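## Task

Move the white radish and the tomato out of the pan and into the bag so that both sit completely between the bag's two layers. At the end, every other item, the white ball included, must still be in the pan. The loaded part of the bag must rest on the table. No more than a corner of the bag may lie on an arm's base, no part of the bag may be in the pan, and no part may overhang the table edge by more than about a finger's width.

## Robot and tools

ROBOT. There are two 6-joint arms, left_arm and right_arm, and each has a two-finger gripper. Every per-arm list, in calls and in results, uses this joint order: waist, shoulder, elbow, wrist pitch, wrist yaw, wrist roll. The nominal ranges in rad are: waist -2.618..3.054, shoulder 0.000..3.142, elbow 0.000..3.142, wrist pitch -1.571..1.571, wrist yaw -1.571..1.571, wrist roll -2.094..2.094. A real limit may sit up to 0.059 rad either side of these values. Friction and load can leave a joint short of or beyond its command, and very small turns may not happen at all.

FRAMES. In the scene frame the origin is at table-top height, midway between the nominal bases. +x points out over the table, +z points up, and left_arm is on the +y side; these names do not match image left and right. The calibrated bases are: left_arm at (-0.019, +0.343, +0.033) m with quat_wxyz (+1.000, 0, 0, -0.008); right_arm at (-0.046, -0.254, +0.023) m with quat_wxyz (+1.000, 0, 0, +0.016). In both base frames up is +z. end_effector_position (m) and end_effector_quat_wxyz are given in that arm's own base frame. Fixed cameras and the table use the scene frame. The fingers extend along the gripper's +z and close along its y. The reported point lies between the pads, about 1 cm short of the tips, and can be a few cm off, more so at long reach.

execute_actions(actions, cameras). actions is a list of actions. Each action is a list of at most 15 rows, and each row lasts one 1/30 s step. If an action has fewer than 15 rows, its last row is held until 15 steps are done. Every row has 14 numbers in [-1, 1] covering both arms: left_arm's 6 joints then its opening, then right_arm's 6 joints then its opening. Joint numbers are offsets from that arm's Joint targets as they stood when the action began, not from the previous row. Scale: 1.0 equals 2.224 rad for waist, shoulder and elbow, and 8.485 rad for the three wrist joints. Sending the same offset in a second action moves the joint further. The opening is absolute: +1 fully open, -1 closed. An arm that should stay still gets 0 offsets and its current opening command repeated, because a 0 there also counts as a command. If any action is malformed, the whole call is rejected. An action is also rejected for both arms if it would push a joint more than 0.059 rad beyond its range. An empty list just returns the state. cameras names which images come back: omit it, use null or ["all"] for all of them, or [] for none.

move(target, speed, blend, opening_speed, blocking, cameras). target is one 14-number row in the same layout, or a list of up to 15 such rows. Every row is an offset from the Joint targets at the time of the call, not from the row before it. The joints of both arms are interpolated together, so the grippers follow curved paths, and there is no collision avoidance. speed is in rad/s for the joint that has the farthest to go, from 0.01 to 12.57, default 0.5. It can be one value or one per target. blend, in rad, rounds the corners at intermediate rows. opening_speed is the rate of gripper opening change on the -1..1 scale per second, minimum 0.2; keep it slow for fragile or soft items. Finger values in later rows take effect on arrival at that row. A move takes at least 0.5 s and at most 10 s. With blocking=false the call returns early while the move runs on.

wait(seconds 0 to 10) lets the scene run with the last commands held. stop brakes a running move, and a fast move needs more distance to brake. zoom_image(camera, region [x0,y0,x1,y1] in pixels, top-left origin, at most 504x504) enlarges part of the newest image from cam_head_left, cam_head_right, cam_high, cam_low, cam_left_wrist or cam_right_wrist; each image is 896x504. finished_scene(scene) ends the current scene irreversibly. Calls made after it in the same reply run in the next scene, so begin that scene with an empty execute_actions.

RESULTS. Joint positions (rad) and Joint velocities (rad/s) come in one block per arm, with the finger gap last (m; 0.094 means fully open). Joint targets is the base for your next offsets. Tool commands shows the current opening commands. grip_measured uses the same scale as the opening command: it reads slightly wide when empty and narrower than a firmly gripped part. It follows the command until the force limit, so it does not show the moment of contact. To release, command well above the reading. "within noise" means the arm is still. "joint sent to its limit" means a joint was stopped at its real end; if that line is absent, the joint may still be near its end. "joint command not followed" means the clearance check changed or withheld targets. The move: line reports done, off_target, moving, held or fault, and limits=held if steps were withheld. Joint torques are in N m with unit-specific offsets; joints 1 to 3 wrap sign past ±28. The MOTOR HOT line appears at 75 °C. OVER-TEMPERATURE FAULT at 90 °C folds that arm and disables it for the rest of the scene, and it goes limp at 100 °C.

CAUTION. Avoid contact between the arms, and never close one gripper on the other arm's fingers, since that can fail the scene. Approach slowly, and do not aim far past a contact point, because a deeper target presses harder. If an arm is left pushing against something, command its targets back past its measured positions. Do not let go of items while they are moving, drop them, or let anything leave the table. Loose items may occasionally be nudged by an outside push. Do not hold loads at full stretch for long, to limit heating.

Each tool is called after "Call:" by a JSON object that holds its "name" and its "arguments", one argument or row to a line.

## Session

Call:
{"name": "execute_actions", "arguments": {
  "actions": []
}}

Scene clock: 0.00 s.
left_arm: end_effector_position=(+0.4004, -0.0007, +0.0974) grip_measured=+1.000 end_effector_quat_wxyz=(+0.587, -0.029, +0.806, +0.069) | right_arm: end_effector_position=(+0.3897, -0.0329, +0.0731) grip_measured=+1.000 end_effector_quat_wxyz=(+0.525, +0.060, +0.848, -0.037)
Joint positions: left_arm=[-0.108 1.582 0.391 0.875 -0.249 0.001 0.094] | right_arm=[-0.048 1.537 0.415 0.659 0.083 0.041 0.094]
Joint velocities: within noise
Joint torques (N m): no reading
Heat: left arm: 25 °C; right arm: 28 °C.
Joint targets: left_arm=[-0.108 1.579 0.395 0.869 -0.249 0.001] | right_arm=[-0.048 1.527 0.425 0.672 0.084 0.041]
Tool commands: left_gripper/opening=+1.0 right_gripper/opening=+1.0

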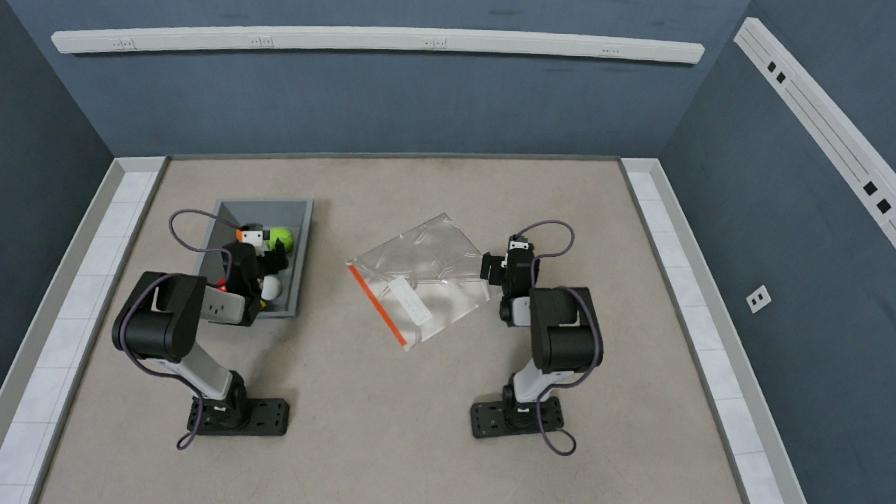

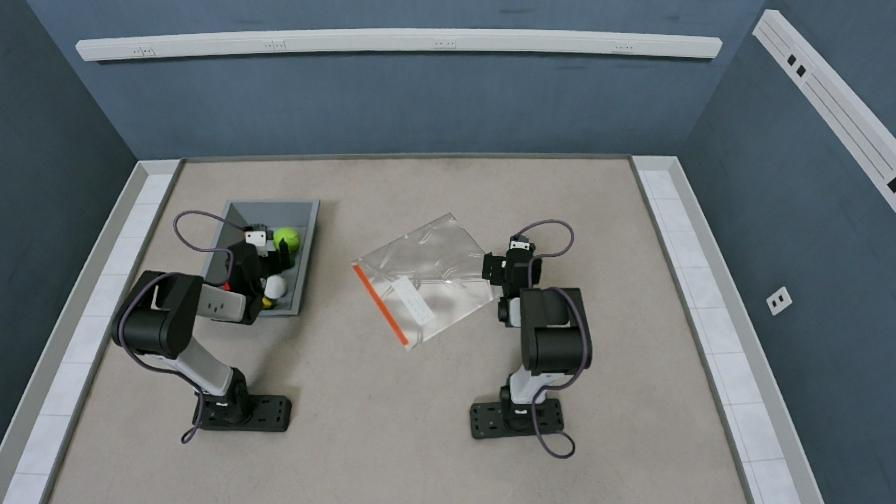

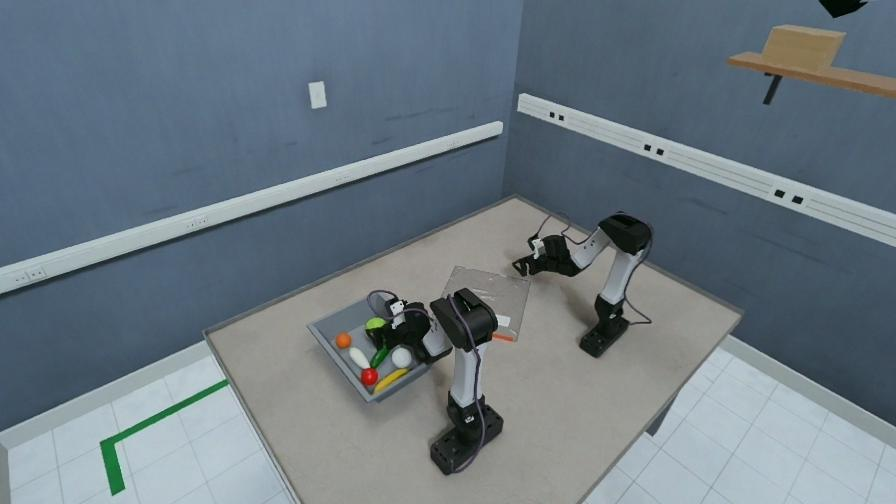

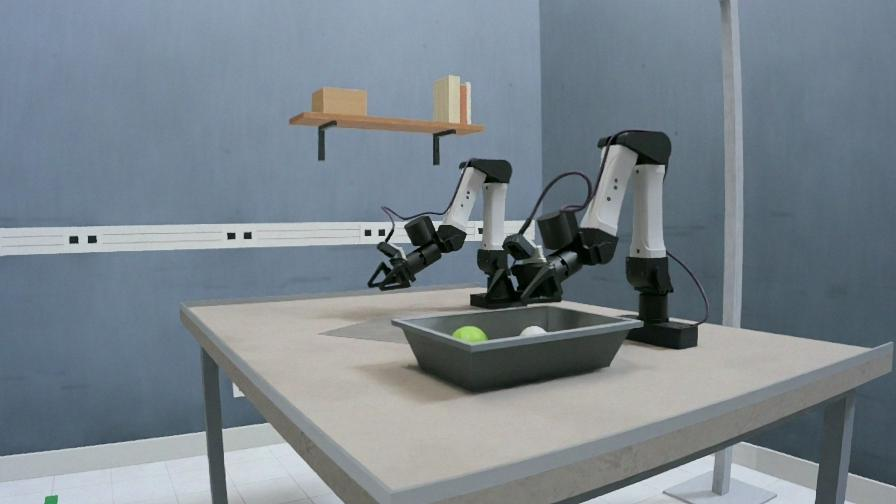

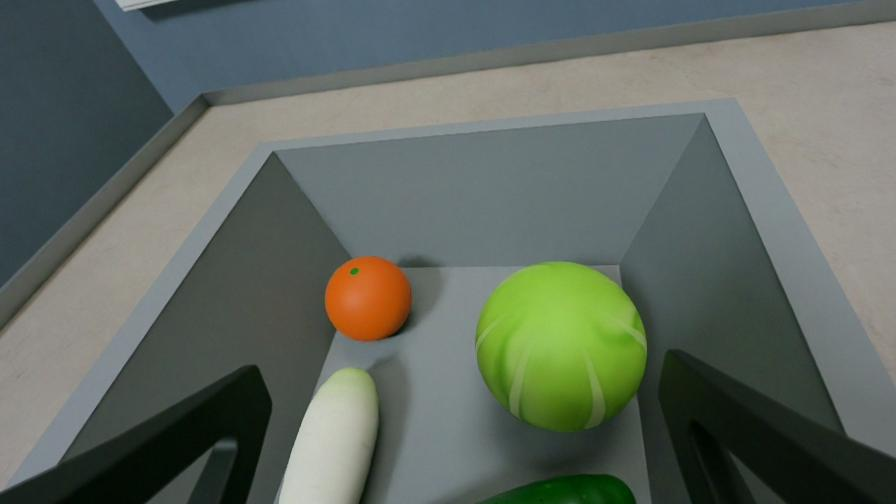

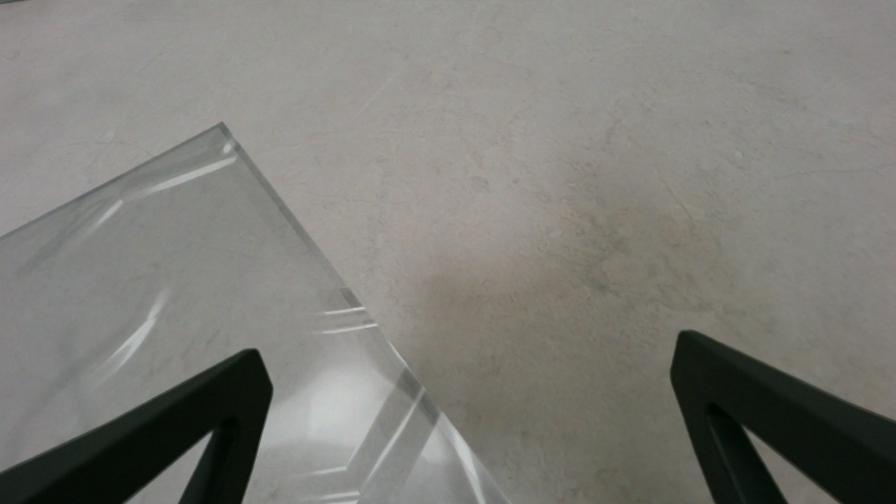

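Call:
{"name": "zoom_image", "arguments": {
  "camera": "cam_head_left",
  "region": [330, 200, 510, 360]
}}

Call:
{"name": "zoom_image", "arguments": {
  "camera": "cam_high",
  "region": [300, 240, 560, 420]
}}

Call:
{"name": "zoom_image", "arguments": {
  "camera": "cam_low",
  "region": [300, 250, 550, 390]
}}

Scaled by 2.800 from the camera's 896x504 image, which has a finer 1280x720 frame.

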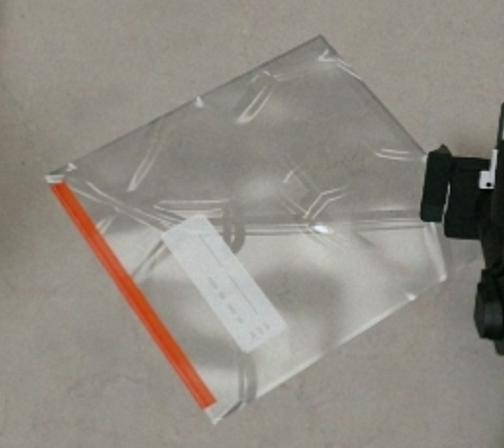

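Scaled by 1.938 from the camera's 896x504 image, which has a finer 1280x720 frame.

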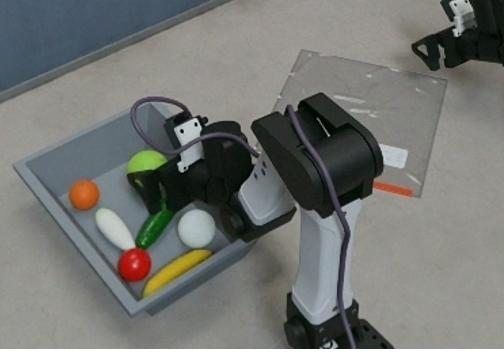

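Scaled by 2.016 from the camera's 896x504 image, which has a finer 1280x720 frame.

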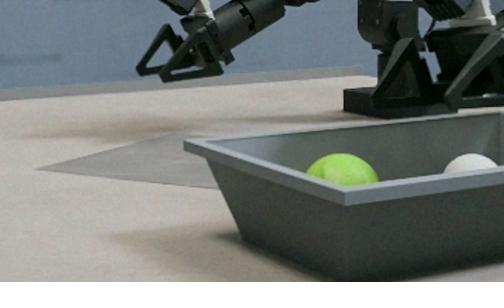

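Call:
{"name": "zoom_image", "arguments": {
  "camera": "cam_head_left",
  "region": [100, 190, 340, 450]
}}

Call:
{"name": "zoom_image", "arguments": {
  "camera": "cam_head_left",
  "region": [440, 210, 640, 470]
}}

Scaled by 1.938 from the camera's 896x504 image, which has a finer 1280x720 frame.

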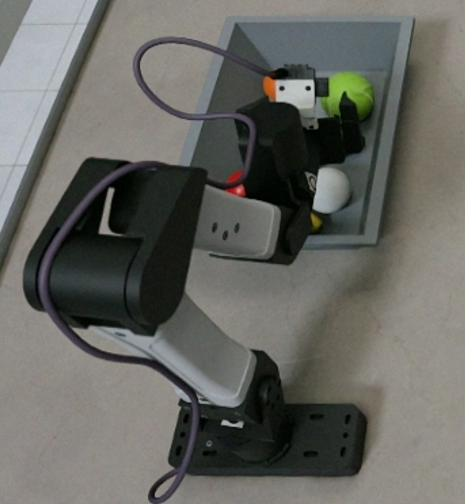

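Scaled by 1.938 from the camera's 896x504 image, which has a finer 1280x720 frame.

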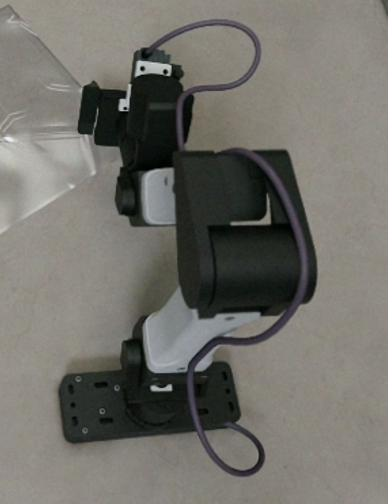

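Call:
{"name": "move", "arguments": {
  "target": [
    [0,0,0.25,-0.05,0,0,1,0,0,0.28,-0.05,0,0,1],
    [0.0486,-0.0513,0.5,-0.245,0.0293,0,1,0.3696,0.0832,0.563,-0.213,-0.0099,-0.0048,1]
  ],
  "speed": 1.5,
  "blend": 0.2
}}

Scene clock: 7.13 s.
left_arm: end_effector_position=(+0.3323, +0.0008, +0.2101) grip_measured=+1.000 end_effector_quat_wxyz=(+0.190, +0.002, +0.982, +0.007) | right_arm: end_effector_position=(+0.2830, +0.2739, +0.1951) grip_measured=+1.000 end_effector_quat_wxyz=(+0.179, -0.365, +0.911, +0.070)
Joint positions: left_arm=[-0.006 1.479 1.487 -1.195 -0.016 0.001 0.094] | right_arm=[0.772 1.698 1.647 -1.134 0.007 0.008 0.094]
Joint velocities: within noise
Joint torques (N m): left_arm=[0.69 -6.9 9.54 1.11 0.15 -0.05] | right_arm=[0.24 -6.39 9.44 0.88 -0.09 -0.04]
Heat: left arm: 28 °C; right arm: 29 °C.
Joint targets: left_arm=[0.001 1.465 1.507 -1.210 0.000 0.001] | right_arm=[0.775 1.712 1.677 -1.135 0.000 0.000]
move: done

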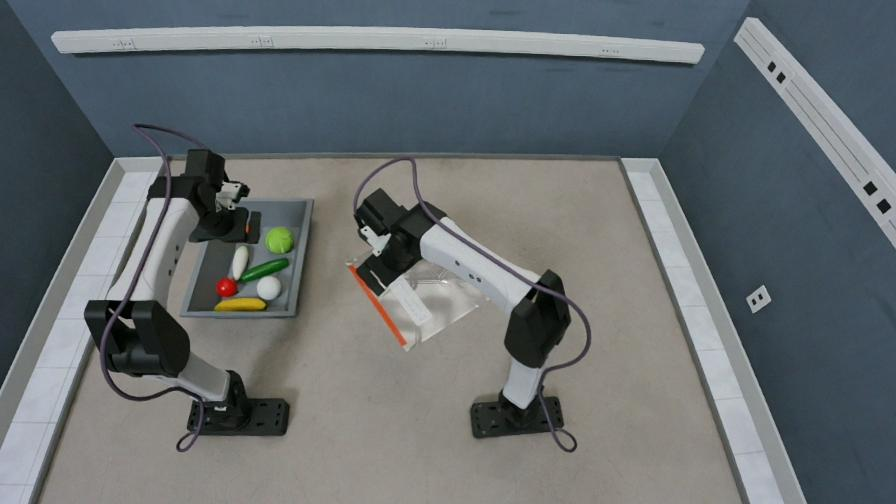

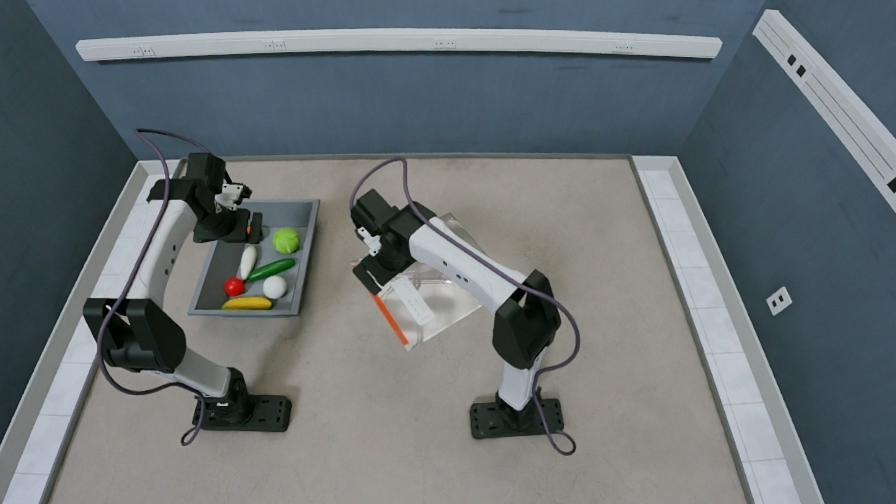

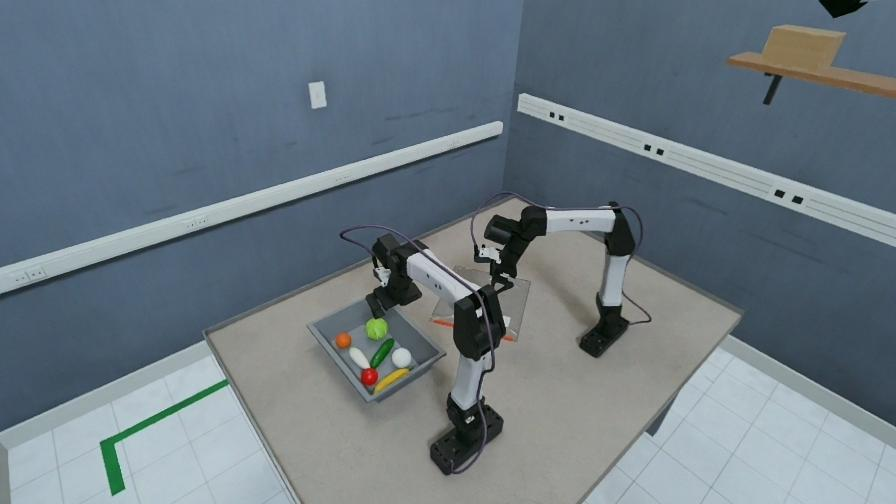

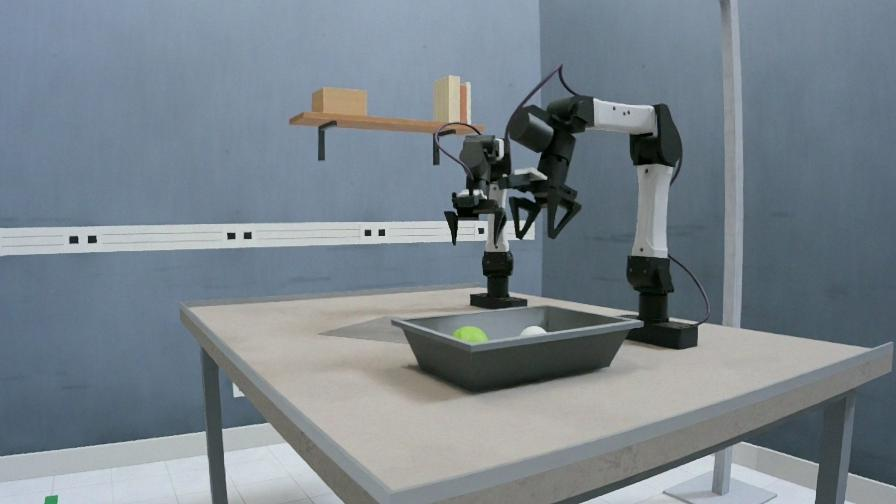

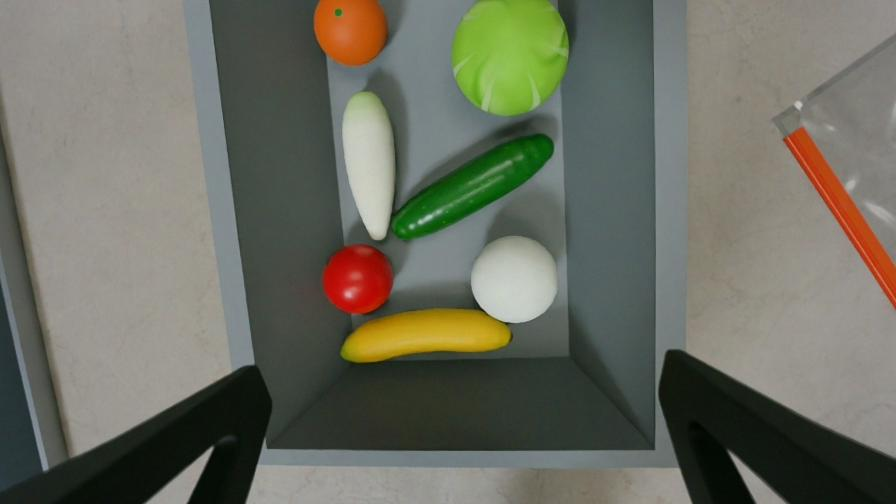

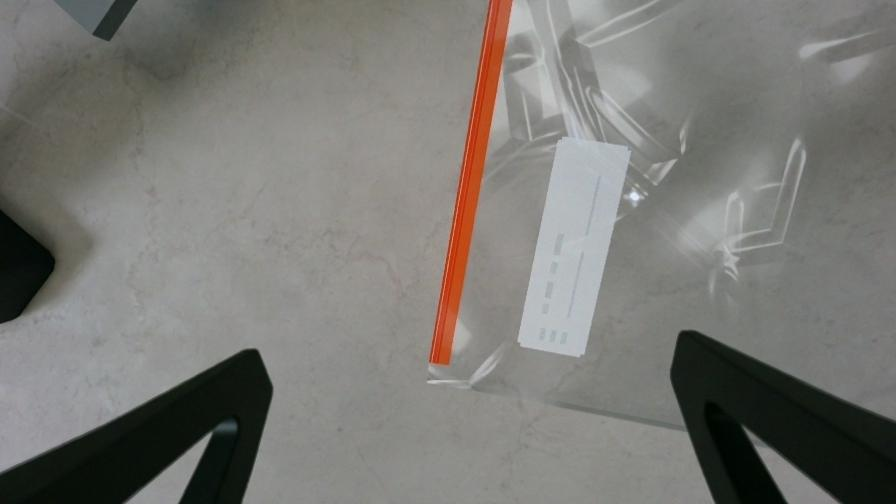

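Call:
{"name": "zoom_image", "arguments": {
  "camera": "cam_right_wrist",
  "region": [400, 240, 600, 400]
}}

Call:
{"name": "zoom_image", "arguments": {
  "camera": "cam_left_wrist",
  "region": [740, 60, 896, 200]
}}

Call:
{"name": "zoom_image", "arguments": {
  "camera": "cam_right_wrist",
  "region": [400, 0, 896, 400]
}}

Scaled by 2.520 from the camera's 896x504 image, which has a finer 1280x720 frame.

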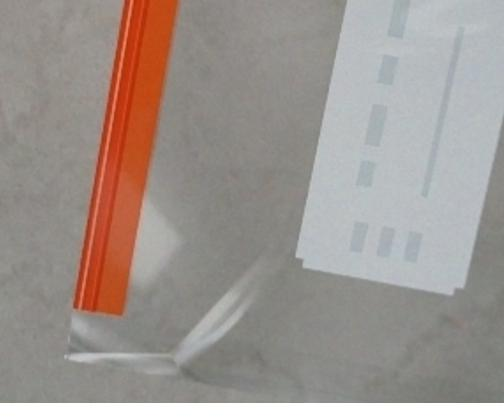

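Scaled by 3.231 from the camera's 896x504 image, which has a finer 1280x720 frame.

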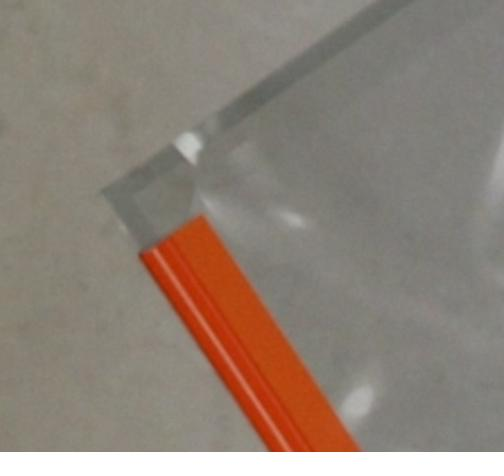

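Scaled by 1.016 from the camera's 896x504 image, which has a finer 1280x720 frame.

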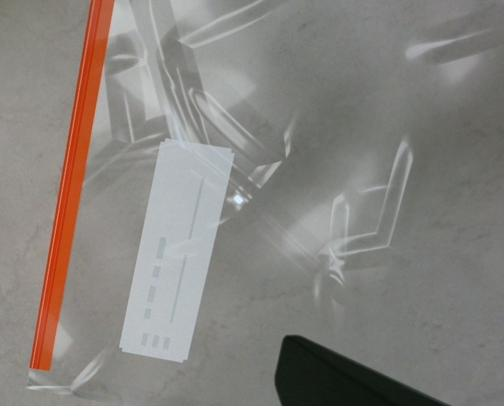

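Call:
{"name": "move", "arguments": {
  "target": [0,0,0,0,0,0,1,-0.018,0.196,0.0093,0.01005,0,0.2045,0.28],
  "speed": 0.9,
  "cameras": ["cam_head_left","cam_low","cam_left_wrist","cam_right_wrist"]
}}

Scene clock: 15.80 s.
left_arm: end_effector_position=(+0.3320, +0.0007, +0.2100) grip_measured=+1.000 end_effector_quat_wxyz=(+0.190, +0.002, +0.982, +0.007) | right_arm: end_effector_position=(+0.3096, +0.2814, +0.0348) grip_measured=+0.281 end_effector_quat_wxyz=(+0.011, +0.474, +0.880, +0.021)
Joint positions: left_arm=[-0.006 1.479 1.487 -1.197 -0.015 0.001 0.094] | right_arm=[0.741 2.135 1.67 -1.059 0.007 1.728 0.06]
Joint velocities: within noise
Joint torques (N m): left_arm=[0.69 -6.84 9.55 1.13 0.14 -0.05] | right_arm=[-0.59 -9.35 8.61 0.36 -0.04 0.13]
Heat: left arm: 29 °C; right arm: 30 °C.
Joint targets: left_arm=[0.001 1.465 1.507 -1.210 0.000 0.001] | right_arm=[0.734 2.148 1.698 -1.050 0.000 1.736]
move: done
Images, in order (width x height): cam_head_left 896x504, cam_low 896x504, cam_left_wrist 896x504, cam_right_wrist 896x504.

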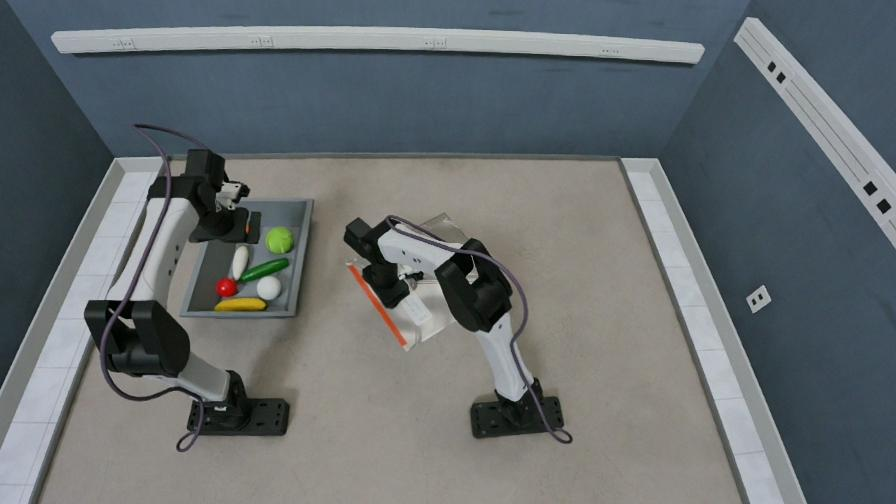

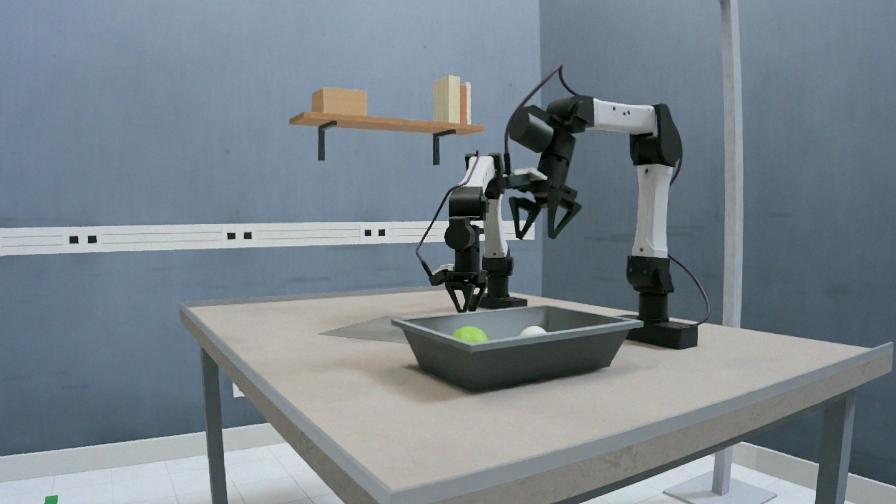

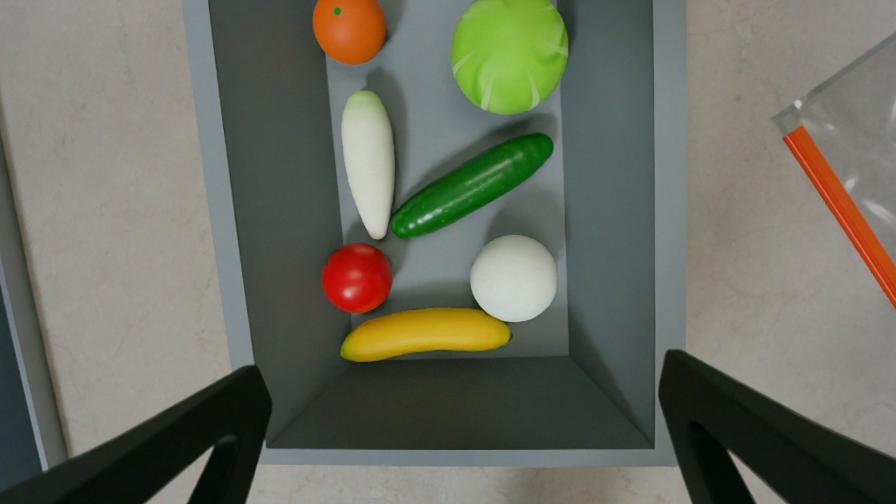

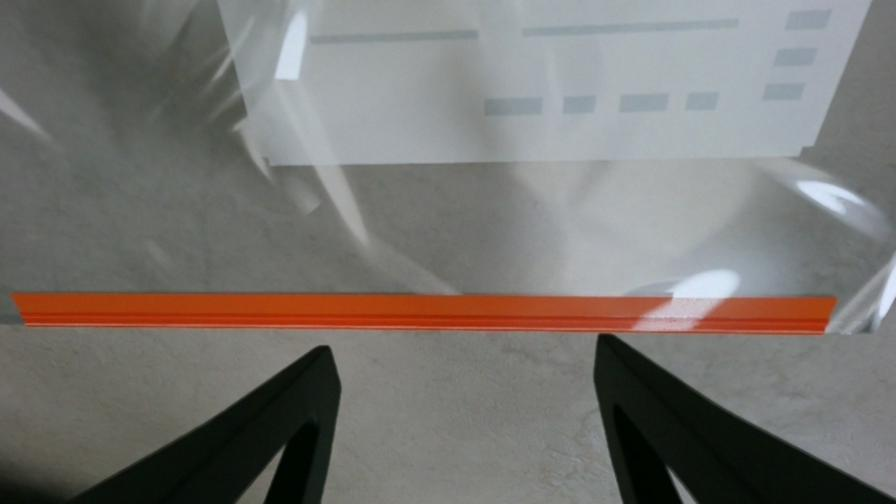

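Call:
{"name": "move", "arguments": {
  "target": [0,0,0,0,0,0,1,0.0135,0.0346,-0.0428,0.0203,0,0.0035,0.28],
  "speed": 0.15,
  "cameras": ["cam_low","cam_left_wrist","cam_right_wrist"]
}}

Call:
{"name": "zoom_image", "arguments": {
  "camera": "cam_low",
  "region": [380, 230, 580, 350]
}}

Scene clock: 17.87 s.
left_arm: end_effector_position=(+0.3320, +0.0007, +0.2100) grip_measured=+1.000 end_effector_quat_wxyz=(+0.190, +0.002, +0.982, +0.007) | right_arm: end_effector_position=(+0.3140, +0.2957, -0.0063) grip_measured=+0.281 end_effector_quat_wxyz=(+0.014, +0.479, +0.877, +0.035)
Joint positions: left_arm=[-0.006 1.479 1.487 -1.197 -0.015 0.001 0.094] | right_arm=[0.758 2.205 1.611 -0.903 0.006 1.757 0.06]
Joint velocities: within noise
Joint torques (N m): left_arm=[0.72 -6.89 9.57 1.12 0.14 -0.04] | right_arm=[0.65 -9.07 4.98 0.57 -0.02 0.08]
Heat: left arm: 29 °C; right arm: 30 °C.
Joint targets: left_arm=[0.001 1.465 1.507 -1.210 0.000 0.001] | right_arm=[0.764 2.225 1.603 -0.877 0.000 1.765]
move: done
Images, in order (width x height): cam_low 896x504, cam_left_wrist 896x504, cam_right_wrist 896x504.

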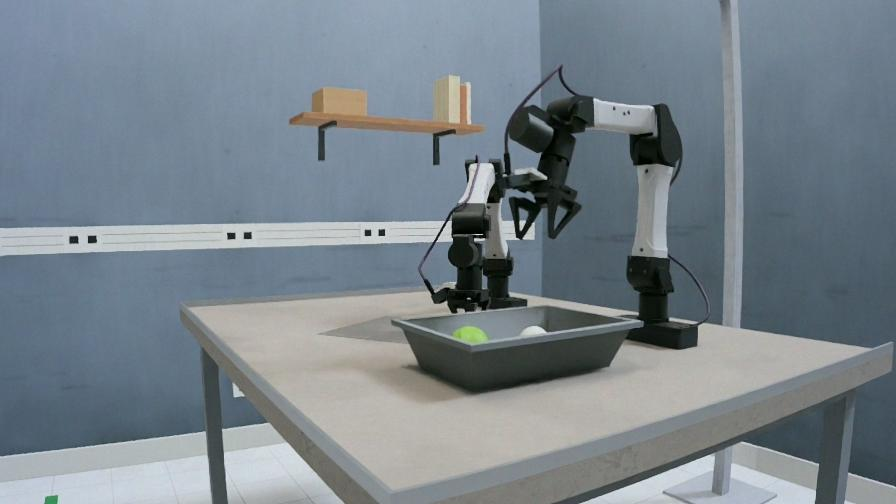

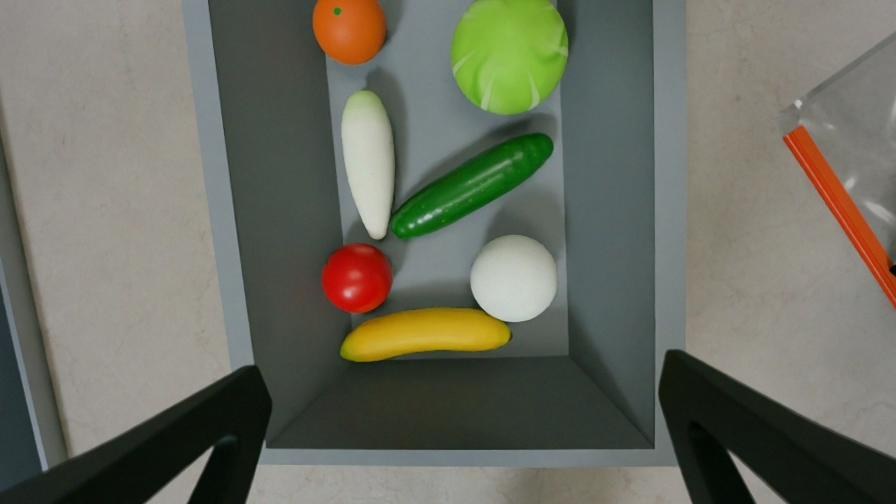

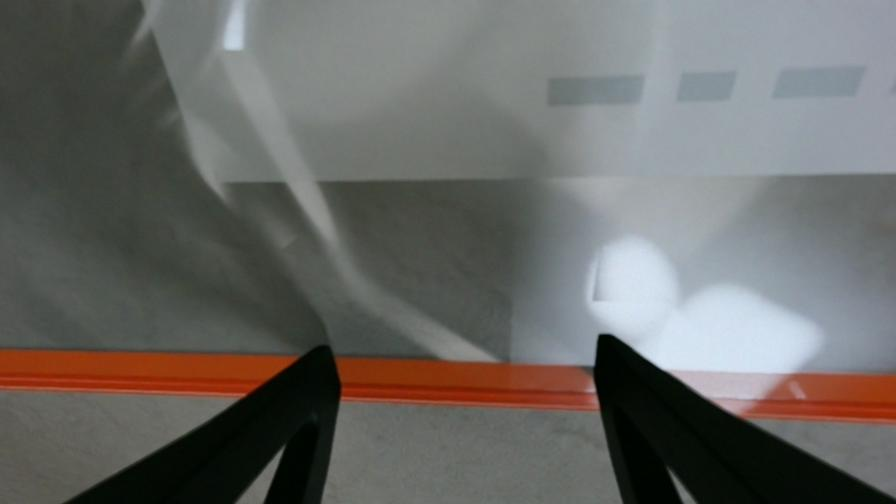

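Scaled by 2.520 from the camera's 896x504 image, which has a finer 1280x720 frame.

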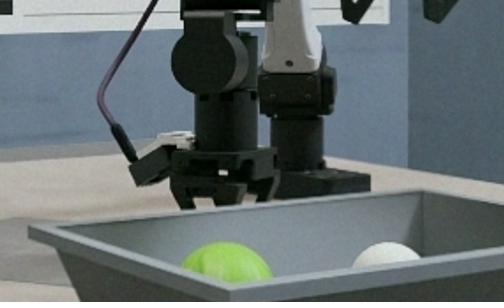

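Call:
{"name": "move", "arguments": {
  "target": [0,0,0,0,0,0,1,0,0,0,0,0,0,-1],
  "opening_speed": 0.4,
  "cameras": ["cam_low","cam_right_wrist"]
}}

Scene clock: 21.73 s.
left_arm: end_effector_position=(+0.3320, +0.0007, +0.2100) grip_measured=+1.000 end_effector_quat_wxyz=(+0.190, +0.002, +0.982, +0.007) | right_arm: end_effector_position=(+0.3167, +0.2984, -0.0060) grip_measured=-0.991 end_effector_quat_wxyz=(+0.016, +0.479, +0.877, +0.042)
Joint positions: left_arm=[-0.006 1.479 1.487 -1.197 -0.015 0.001 0.094] | right_arm=[0.758 2.205 1.611 -0.887 0.005 1.758 0]
Joint velocities: within noise
Joint torques (N m): left_arm=[0.7 -6.87 9.54 1.11 0.14 -0.04] | right_arm=[0.69 -9.14 5 0.46 -0.03 0.11]
Heat: left arm: 30 °C; right arm: 31 °C.
Joint targets: left_arm=[0.001 1.465 1.507 -1.210 0.000 0.001] | right_arm=[0.764 2.225 1.603 -0.878 0.000 1.765]
move: done
Images, in order (width x height): cam_low 896x504, cam_right_wrist 896x504.

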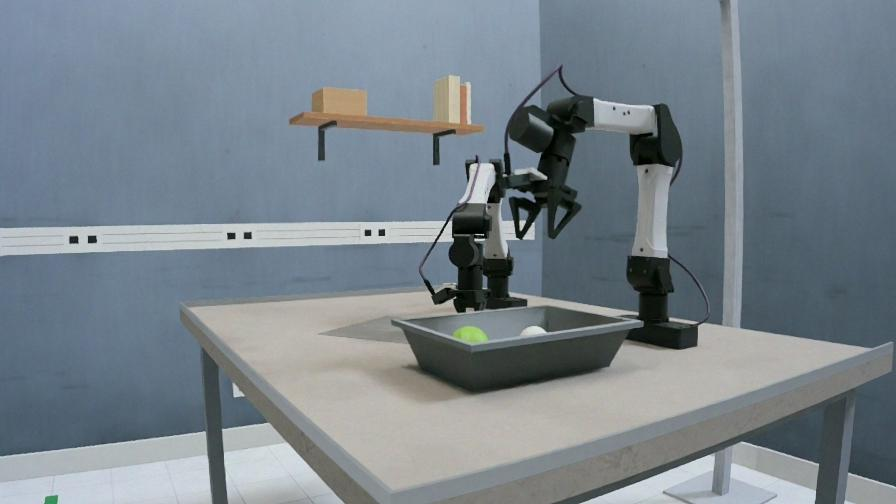

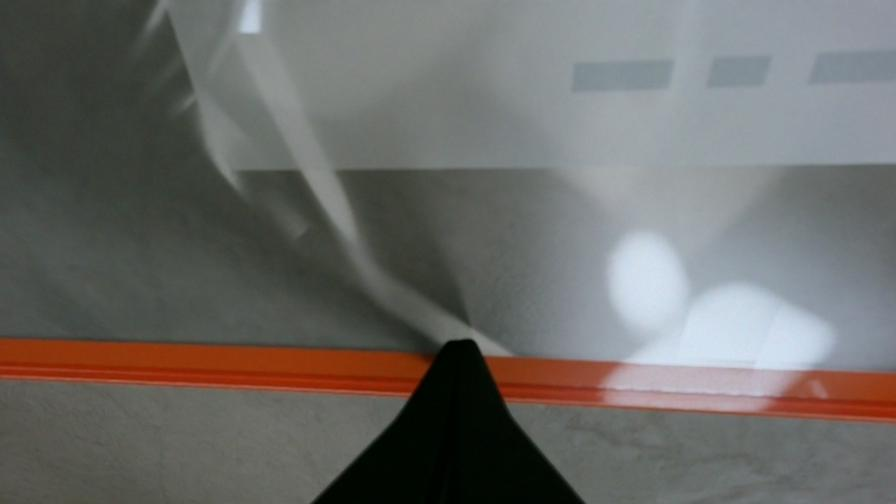

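Call:
{"name": "move", "arguments": {
  "target": [0,0,0,0,0,0,1,0,-0.032,0.0704,-0.0269,0,0,-1],
  "speed": 0.2,
  "cameras": ["cam_low","cam_right_wrist"]
}}

Scene clock: 23.73 s.
left_arm: end_effector_position=(+0.3320, +0.0007, +0.2100) grip_measured=+1.000 end_effector_quat_wxyz=(+0.190, +0.002, +0.982, +0.007) | right_arm: end_effector_position=(+0.3076, +0.2898, +0.0228) grip_measured=-0.991 end_effector_quat_wxyz=(+0.003, +0.480, +0.877, +0.001)
Joint positions: left_arm=[-0.006 1.479 1.487 -1.197 -0.015 0.001 0.094] | right_arm=[0.758 2.205 1.734 -1.098 0.005 1.759 0]
Joint velocities: within noise
Joint torques (N m): left_arm=[0.72 -6.89 9.52 1.11 0.14 -0.06] | right_arm=[0.68 -15.39 8.2 0.1 -0.03 0.12]
Heat: left arm: 30 °C; right arm: 32 °C.
Joint targets: left_arm=[0.001 1.465 1.507 -1.210 0.000 0.001] | right_arm=[0.764 2.154 1.760 -1.106 0.000 1.765]
move: off_target (right_arm); right_arm: the shoulder is farthest, 0.051 rad from its target
Images, in order (width x height): cam_low 896x504, cam_right_wrist 896x504.

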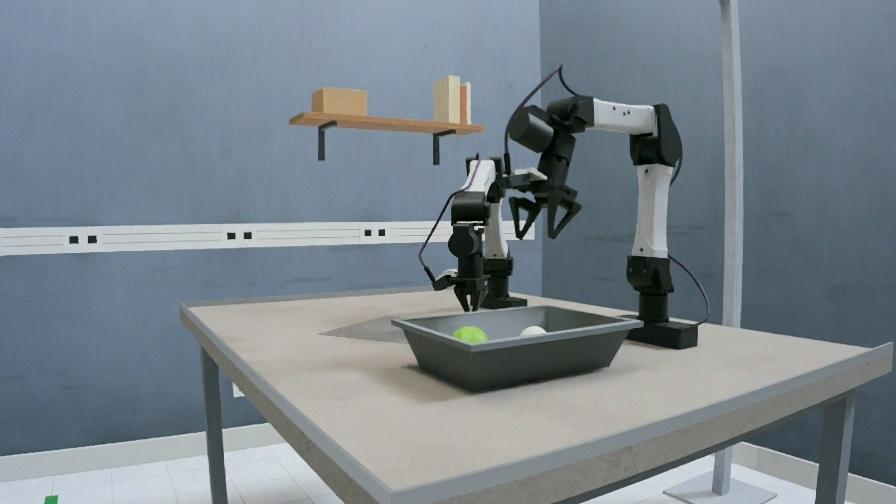

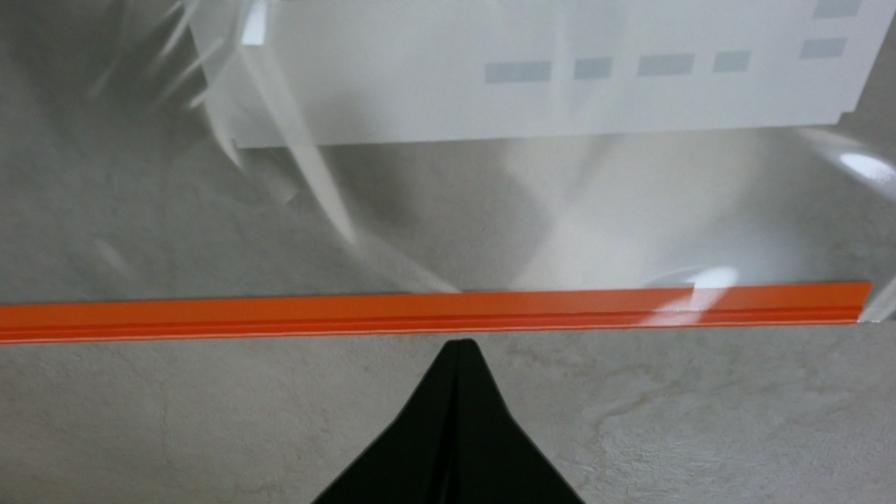

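Call:
{"name": "move", "arguments": {
  "target": [
    [0,0,0,0,0,0,1,0,0.0472,-0.0868,0.0351,0,0,0.28],
    [0,0,0,0,0,0,1,0,0.0472,-0.0868,0.0351,0,0,-1]
  ],
  "speed": 0.15,
  "opening_speed": 0.5,
  "cameras": ["cam_low","cam_right_wrist"]
}}

Scene clock: 30.07 s.
left_arm: end_effector_position=(+0.3320, +0.0007, +0.2100) grip_measured=+1.000 end_effector_quat_wxyz=(+0.190, +0.002, +0.982, +0.007) | right_arm: end_effector_position=(+0.3091, +0.2946, -0.0095) grip_measured=-0.991 end_effector_quat_wxyz=(+0.007, +0.479, +0.877, +0.029)
Joint positions: left_arm=[-0.006 1.479 1.487 -1.197 -0.015 0.001 0.094] | right_arm=[0.759 2.206 1.601 -0.906 -0.005 1.759 0]
Joint velocities: within noise
Joint torques (N m): left_arm=[0.7 -6.87 9.51 1.12 0.14 -0.05] | right_arm=[0.55 -6.22 2.43 1.28 0.07 0.11]
Heat: left arm: 31 °C; right arm: 33 °C.
Joint targets: left_arm=[0.001 1.465 1.507 -1.210 0.000 0.001] | right_arm=[0.765 2.259 1.567 -0.808 0.000 1.765]
move: off_target (right_arm); target 2's new numbers were sent with right_arm's shoulder 0.052 rad from that target; right_arm: the wrist pitch is farthest, 0.098 rad from its target
Images, in order (width x height): cam_low 896x504, cam_right_wrist 896x504.

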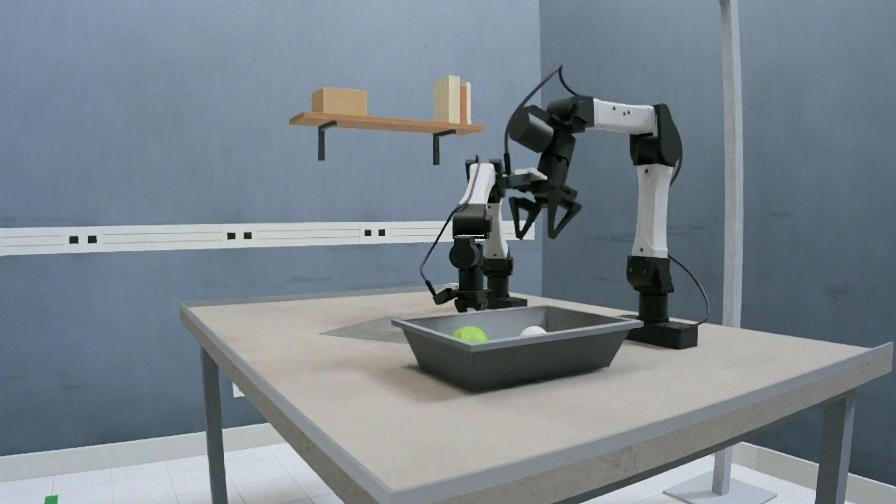

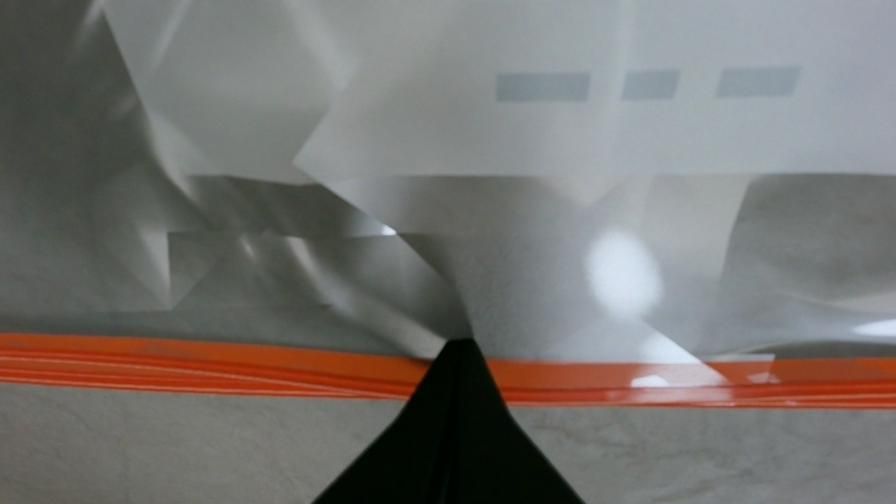

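Call:
{"name": "move", "arguments": {
  "target": [0,0,0,0,0,0,1,0,-0.0672,0.0868,-0.0251,0,0,-1],
  "speed": 0.15,
  "cameras": ["cam_low","cam_right_wrist","cam_head_left"]
}}

Scene clock: 32.37 s.
left_arm: end_effector_position=(+0.3320, +0.0007, +0.2100) grip_measured=+1.000 end_effector_quat_wxyz=(+0.190, +0.002, +0.982, +0.007) | right_arm: end_effector_position=(+0.3238, +0.3085, +0.0436) grip_measured=-0.991 end_effector_quat_wxyz=(+0.018, +0.478, +0.876, +0.064)
Joint positions: left_arm=[-0.006 1.479 1.487 -1.197 -0.015 0.001 0.094] | right_arm=[0.759 2.159 1.736 -1.014 -0.005 1.759 0]
Joint velocities: within noise
Joint torques (N m): left_arm=[0.68 -6.87 9.5 1.11 0.14 -0.04] | right_arm=[0.55 -15.21 8.35 0.4 0.07 0.11]
Heat: left arm: 32 °C; right arm: 34 °C.
Joint targets: left_arm=[0.001 1.465 1.507 -1.210 0.000 0.001] | right_arm=[0.765 2.110 1.760 -1.021 0.000 1.765]
move: off_target (right_arm); right_arm: the shoulder is farthest, 0.049 rad from its target
Images, in order (width x height): cam_head_left 896x504, cam_low 896x504, cam_right_wrist 896x504.

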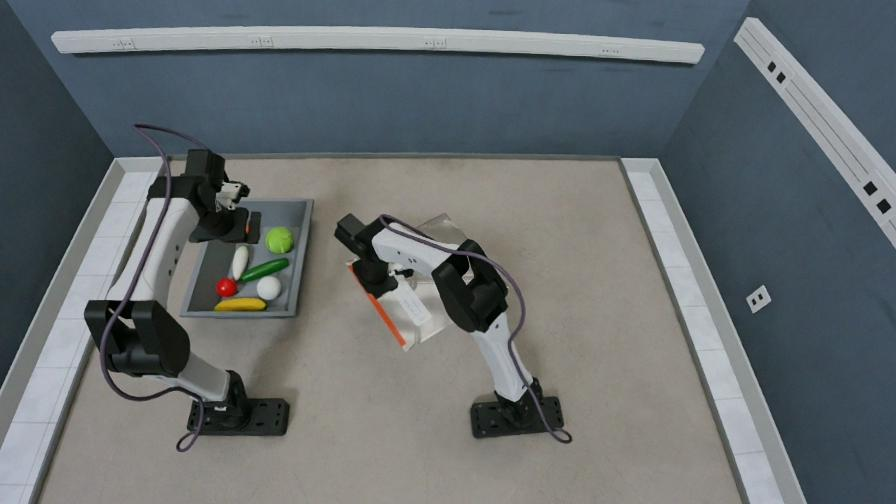

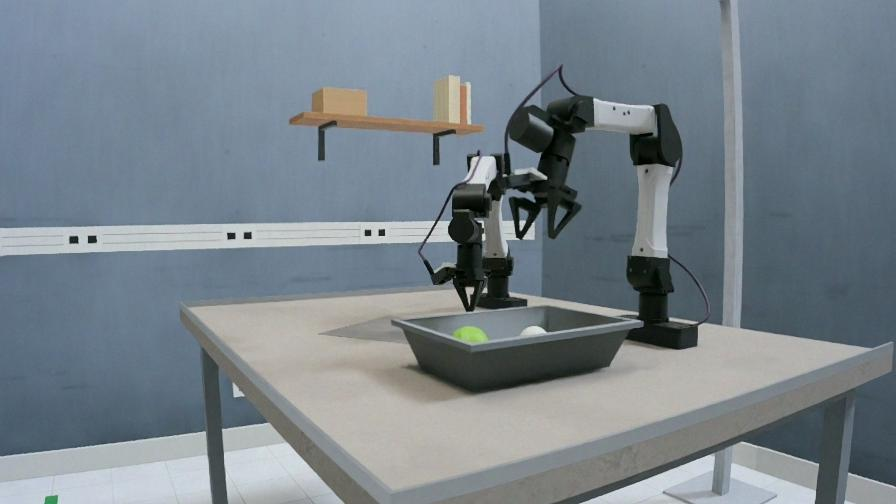

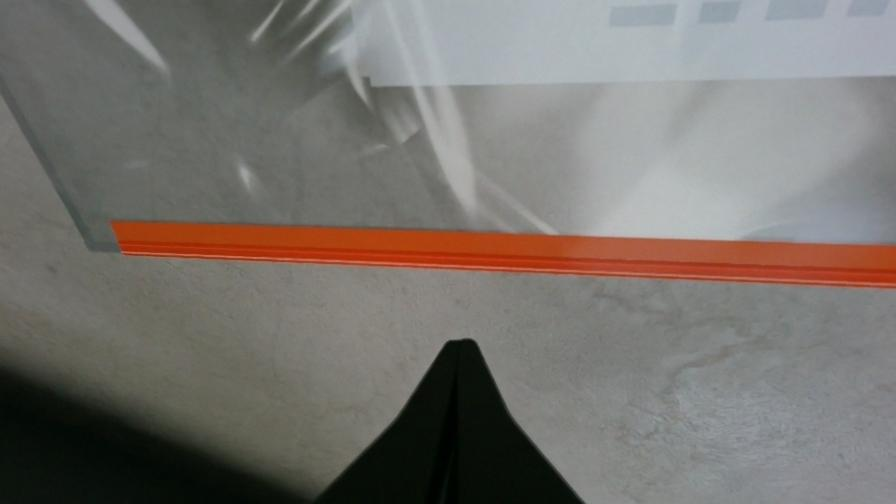

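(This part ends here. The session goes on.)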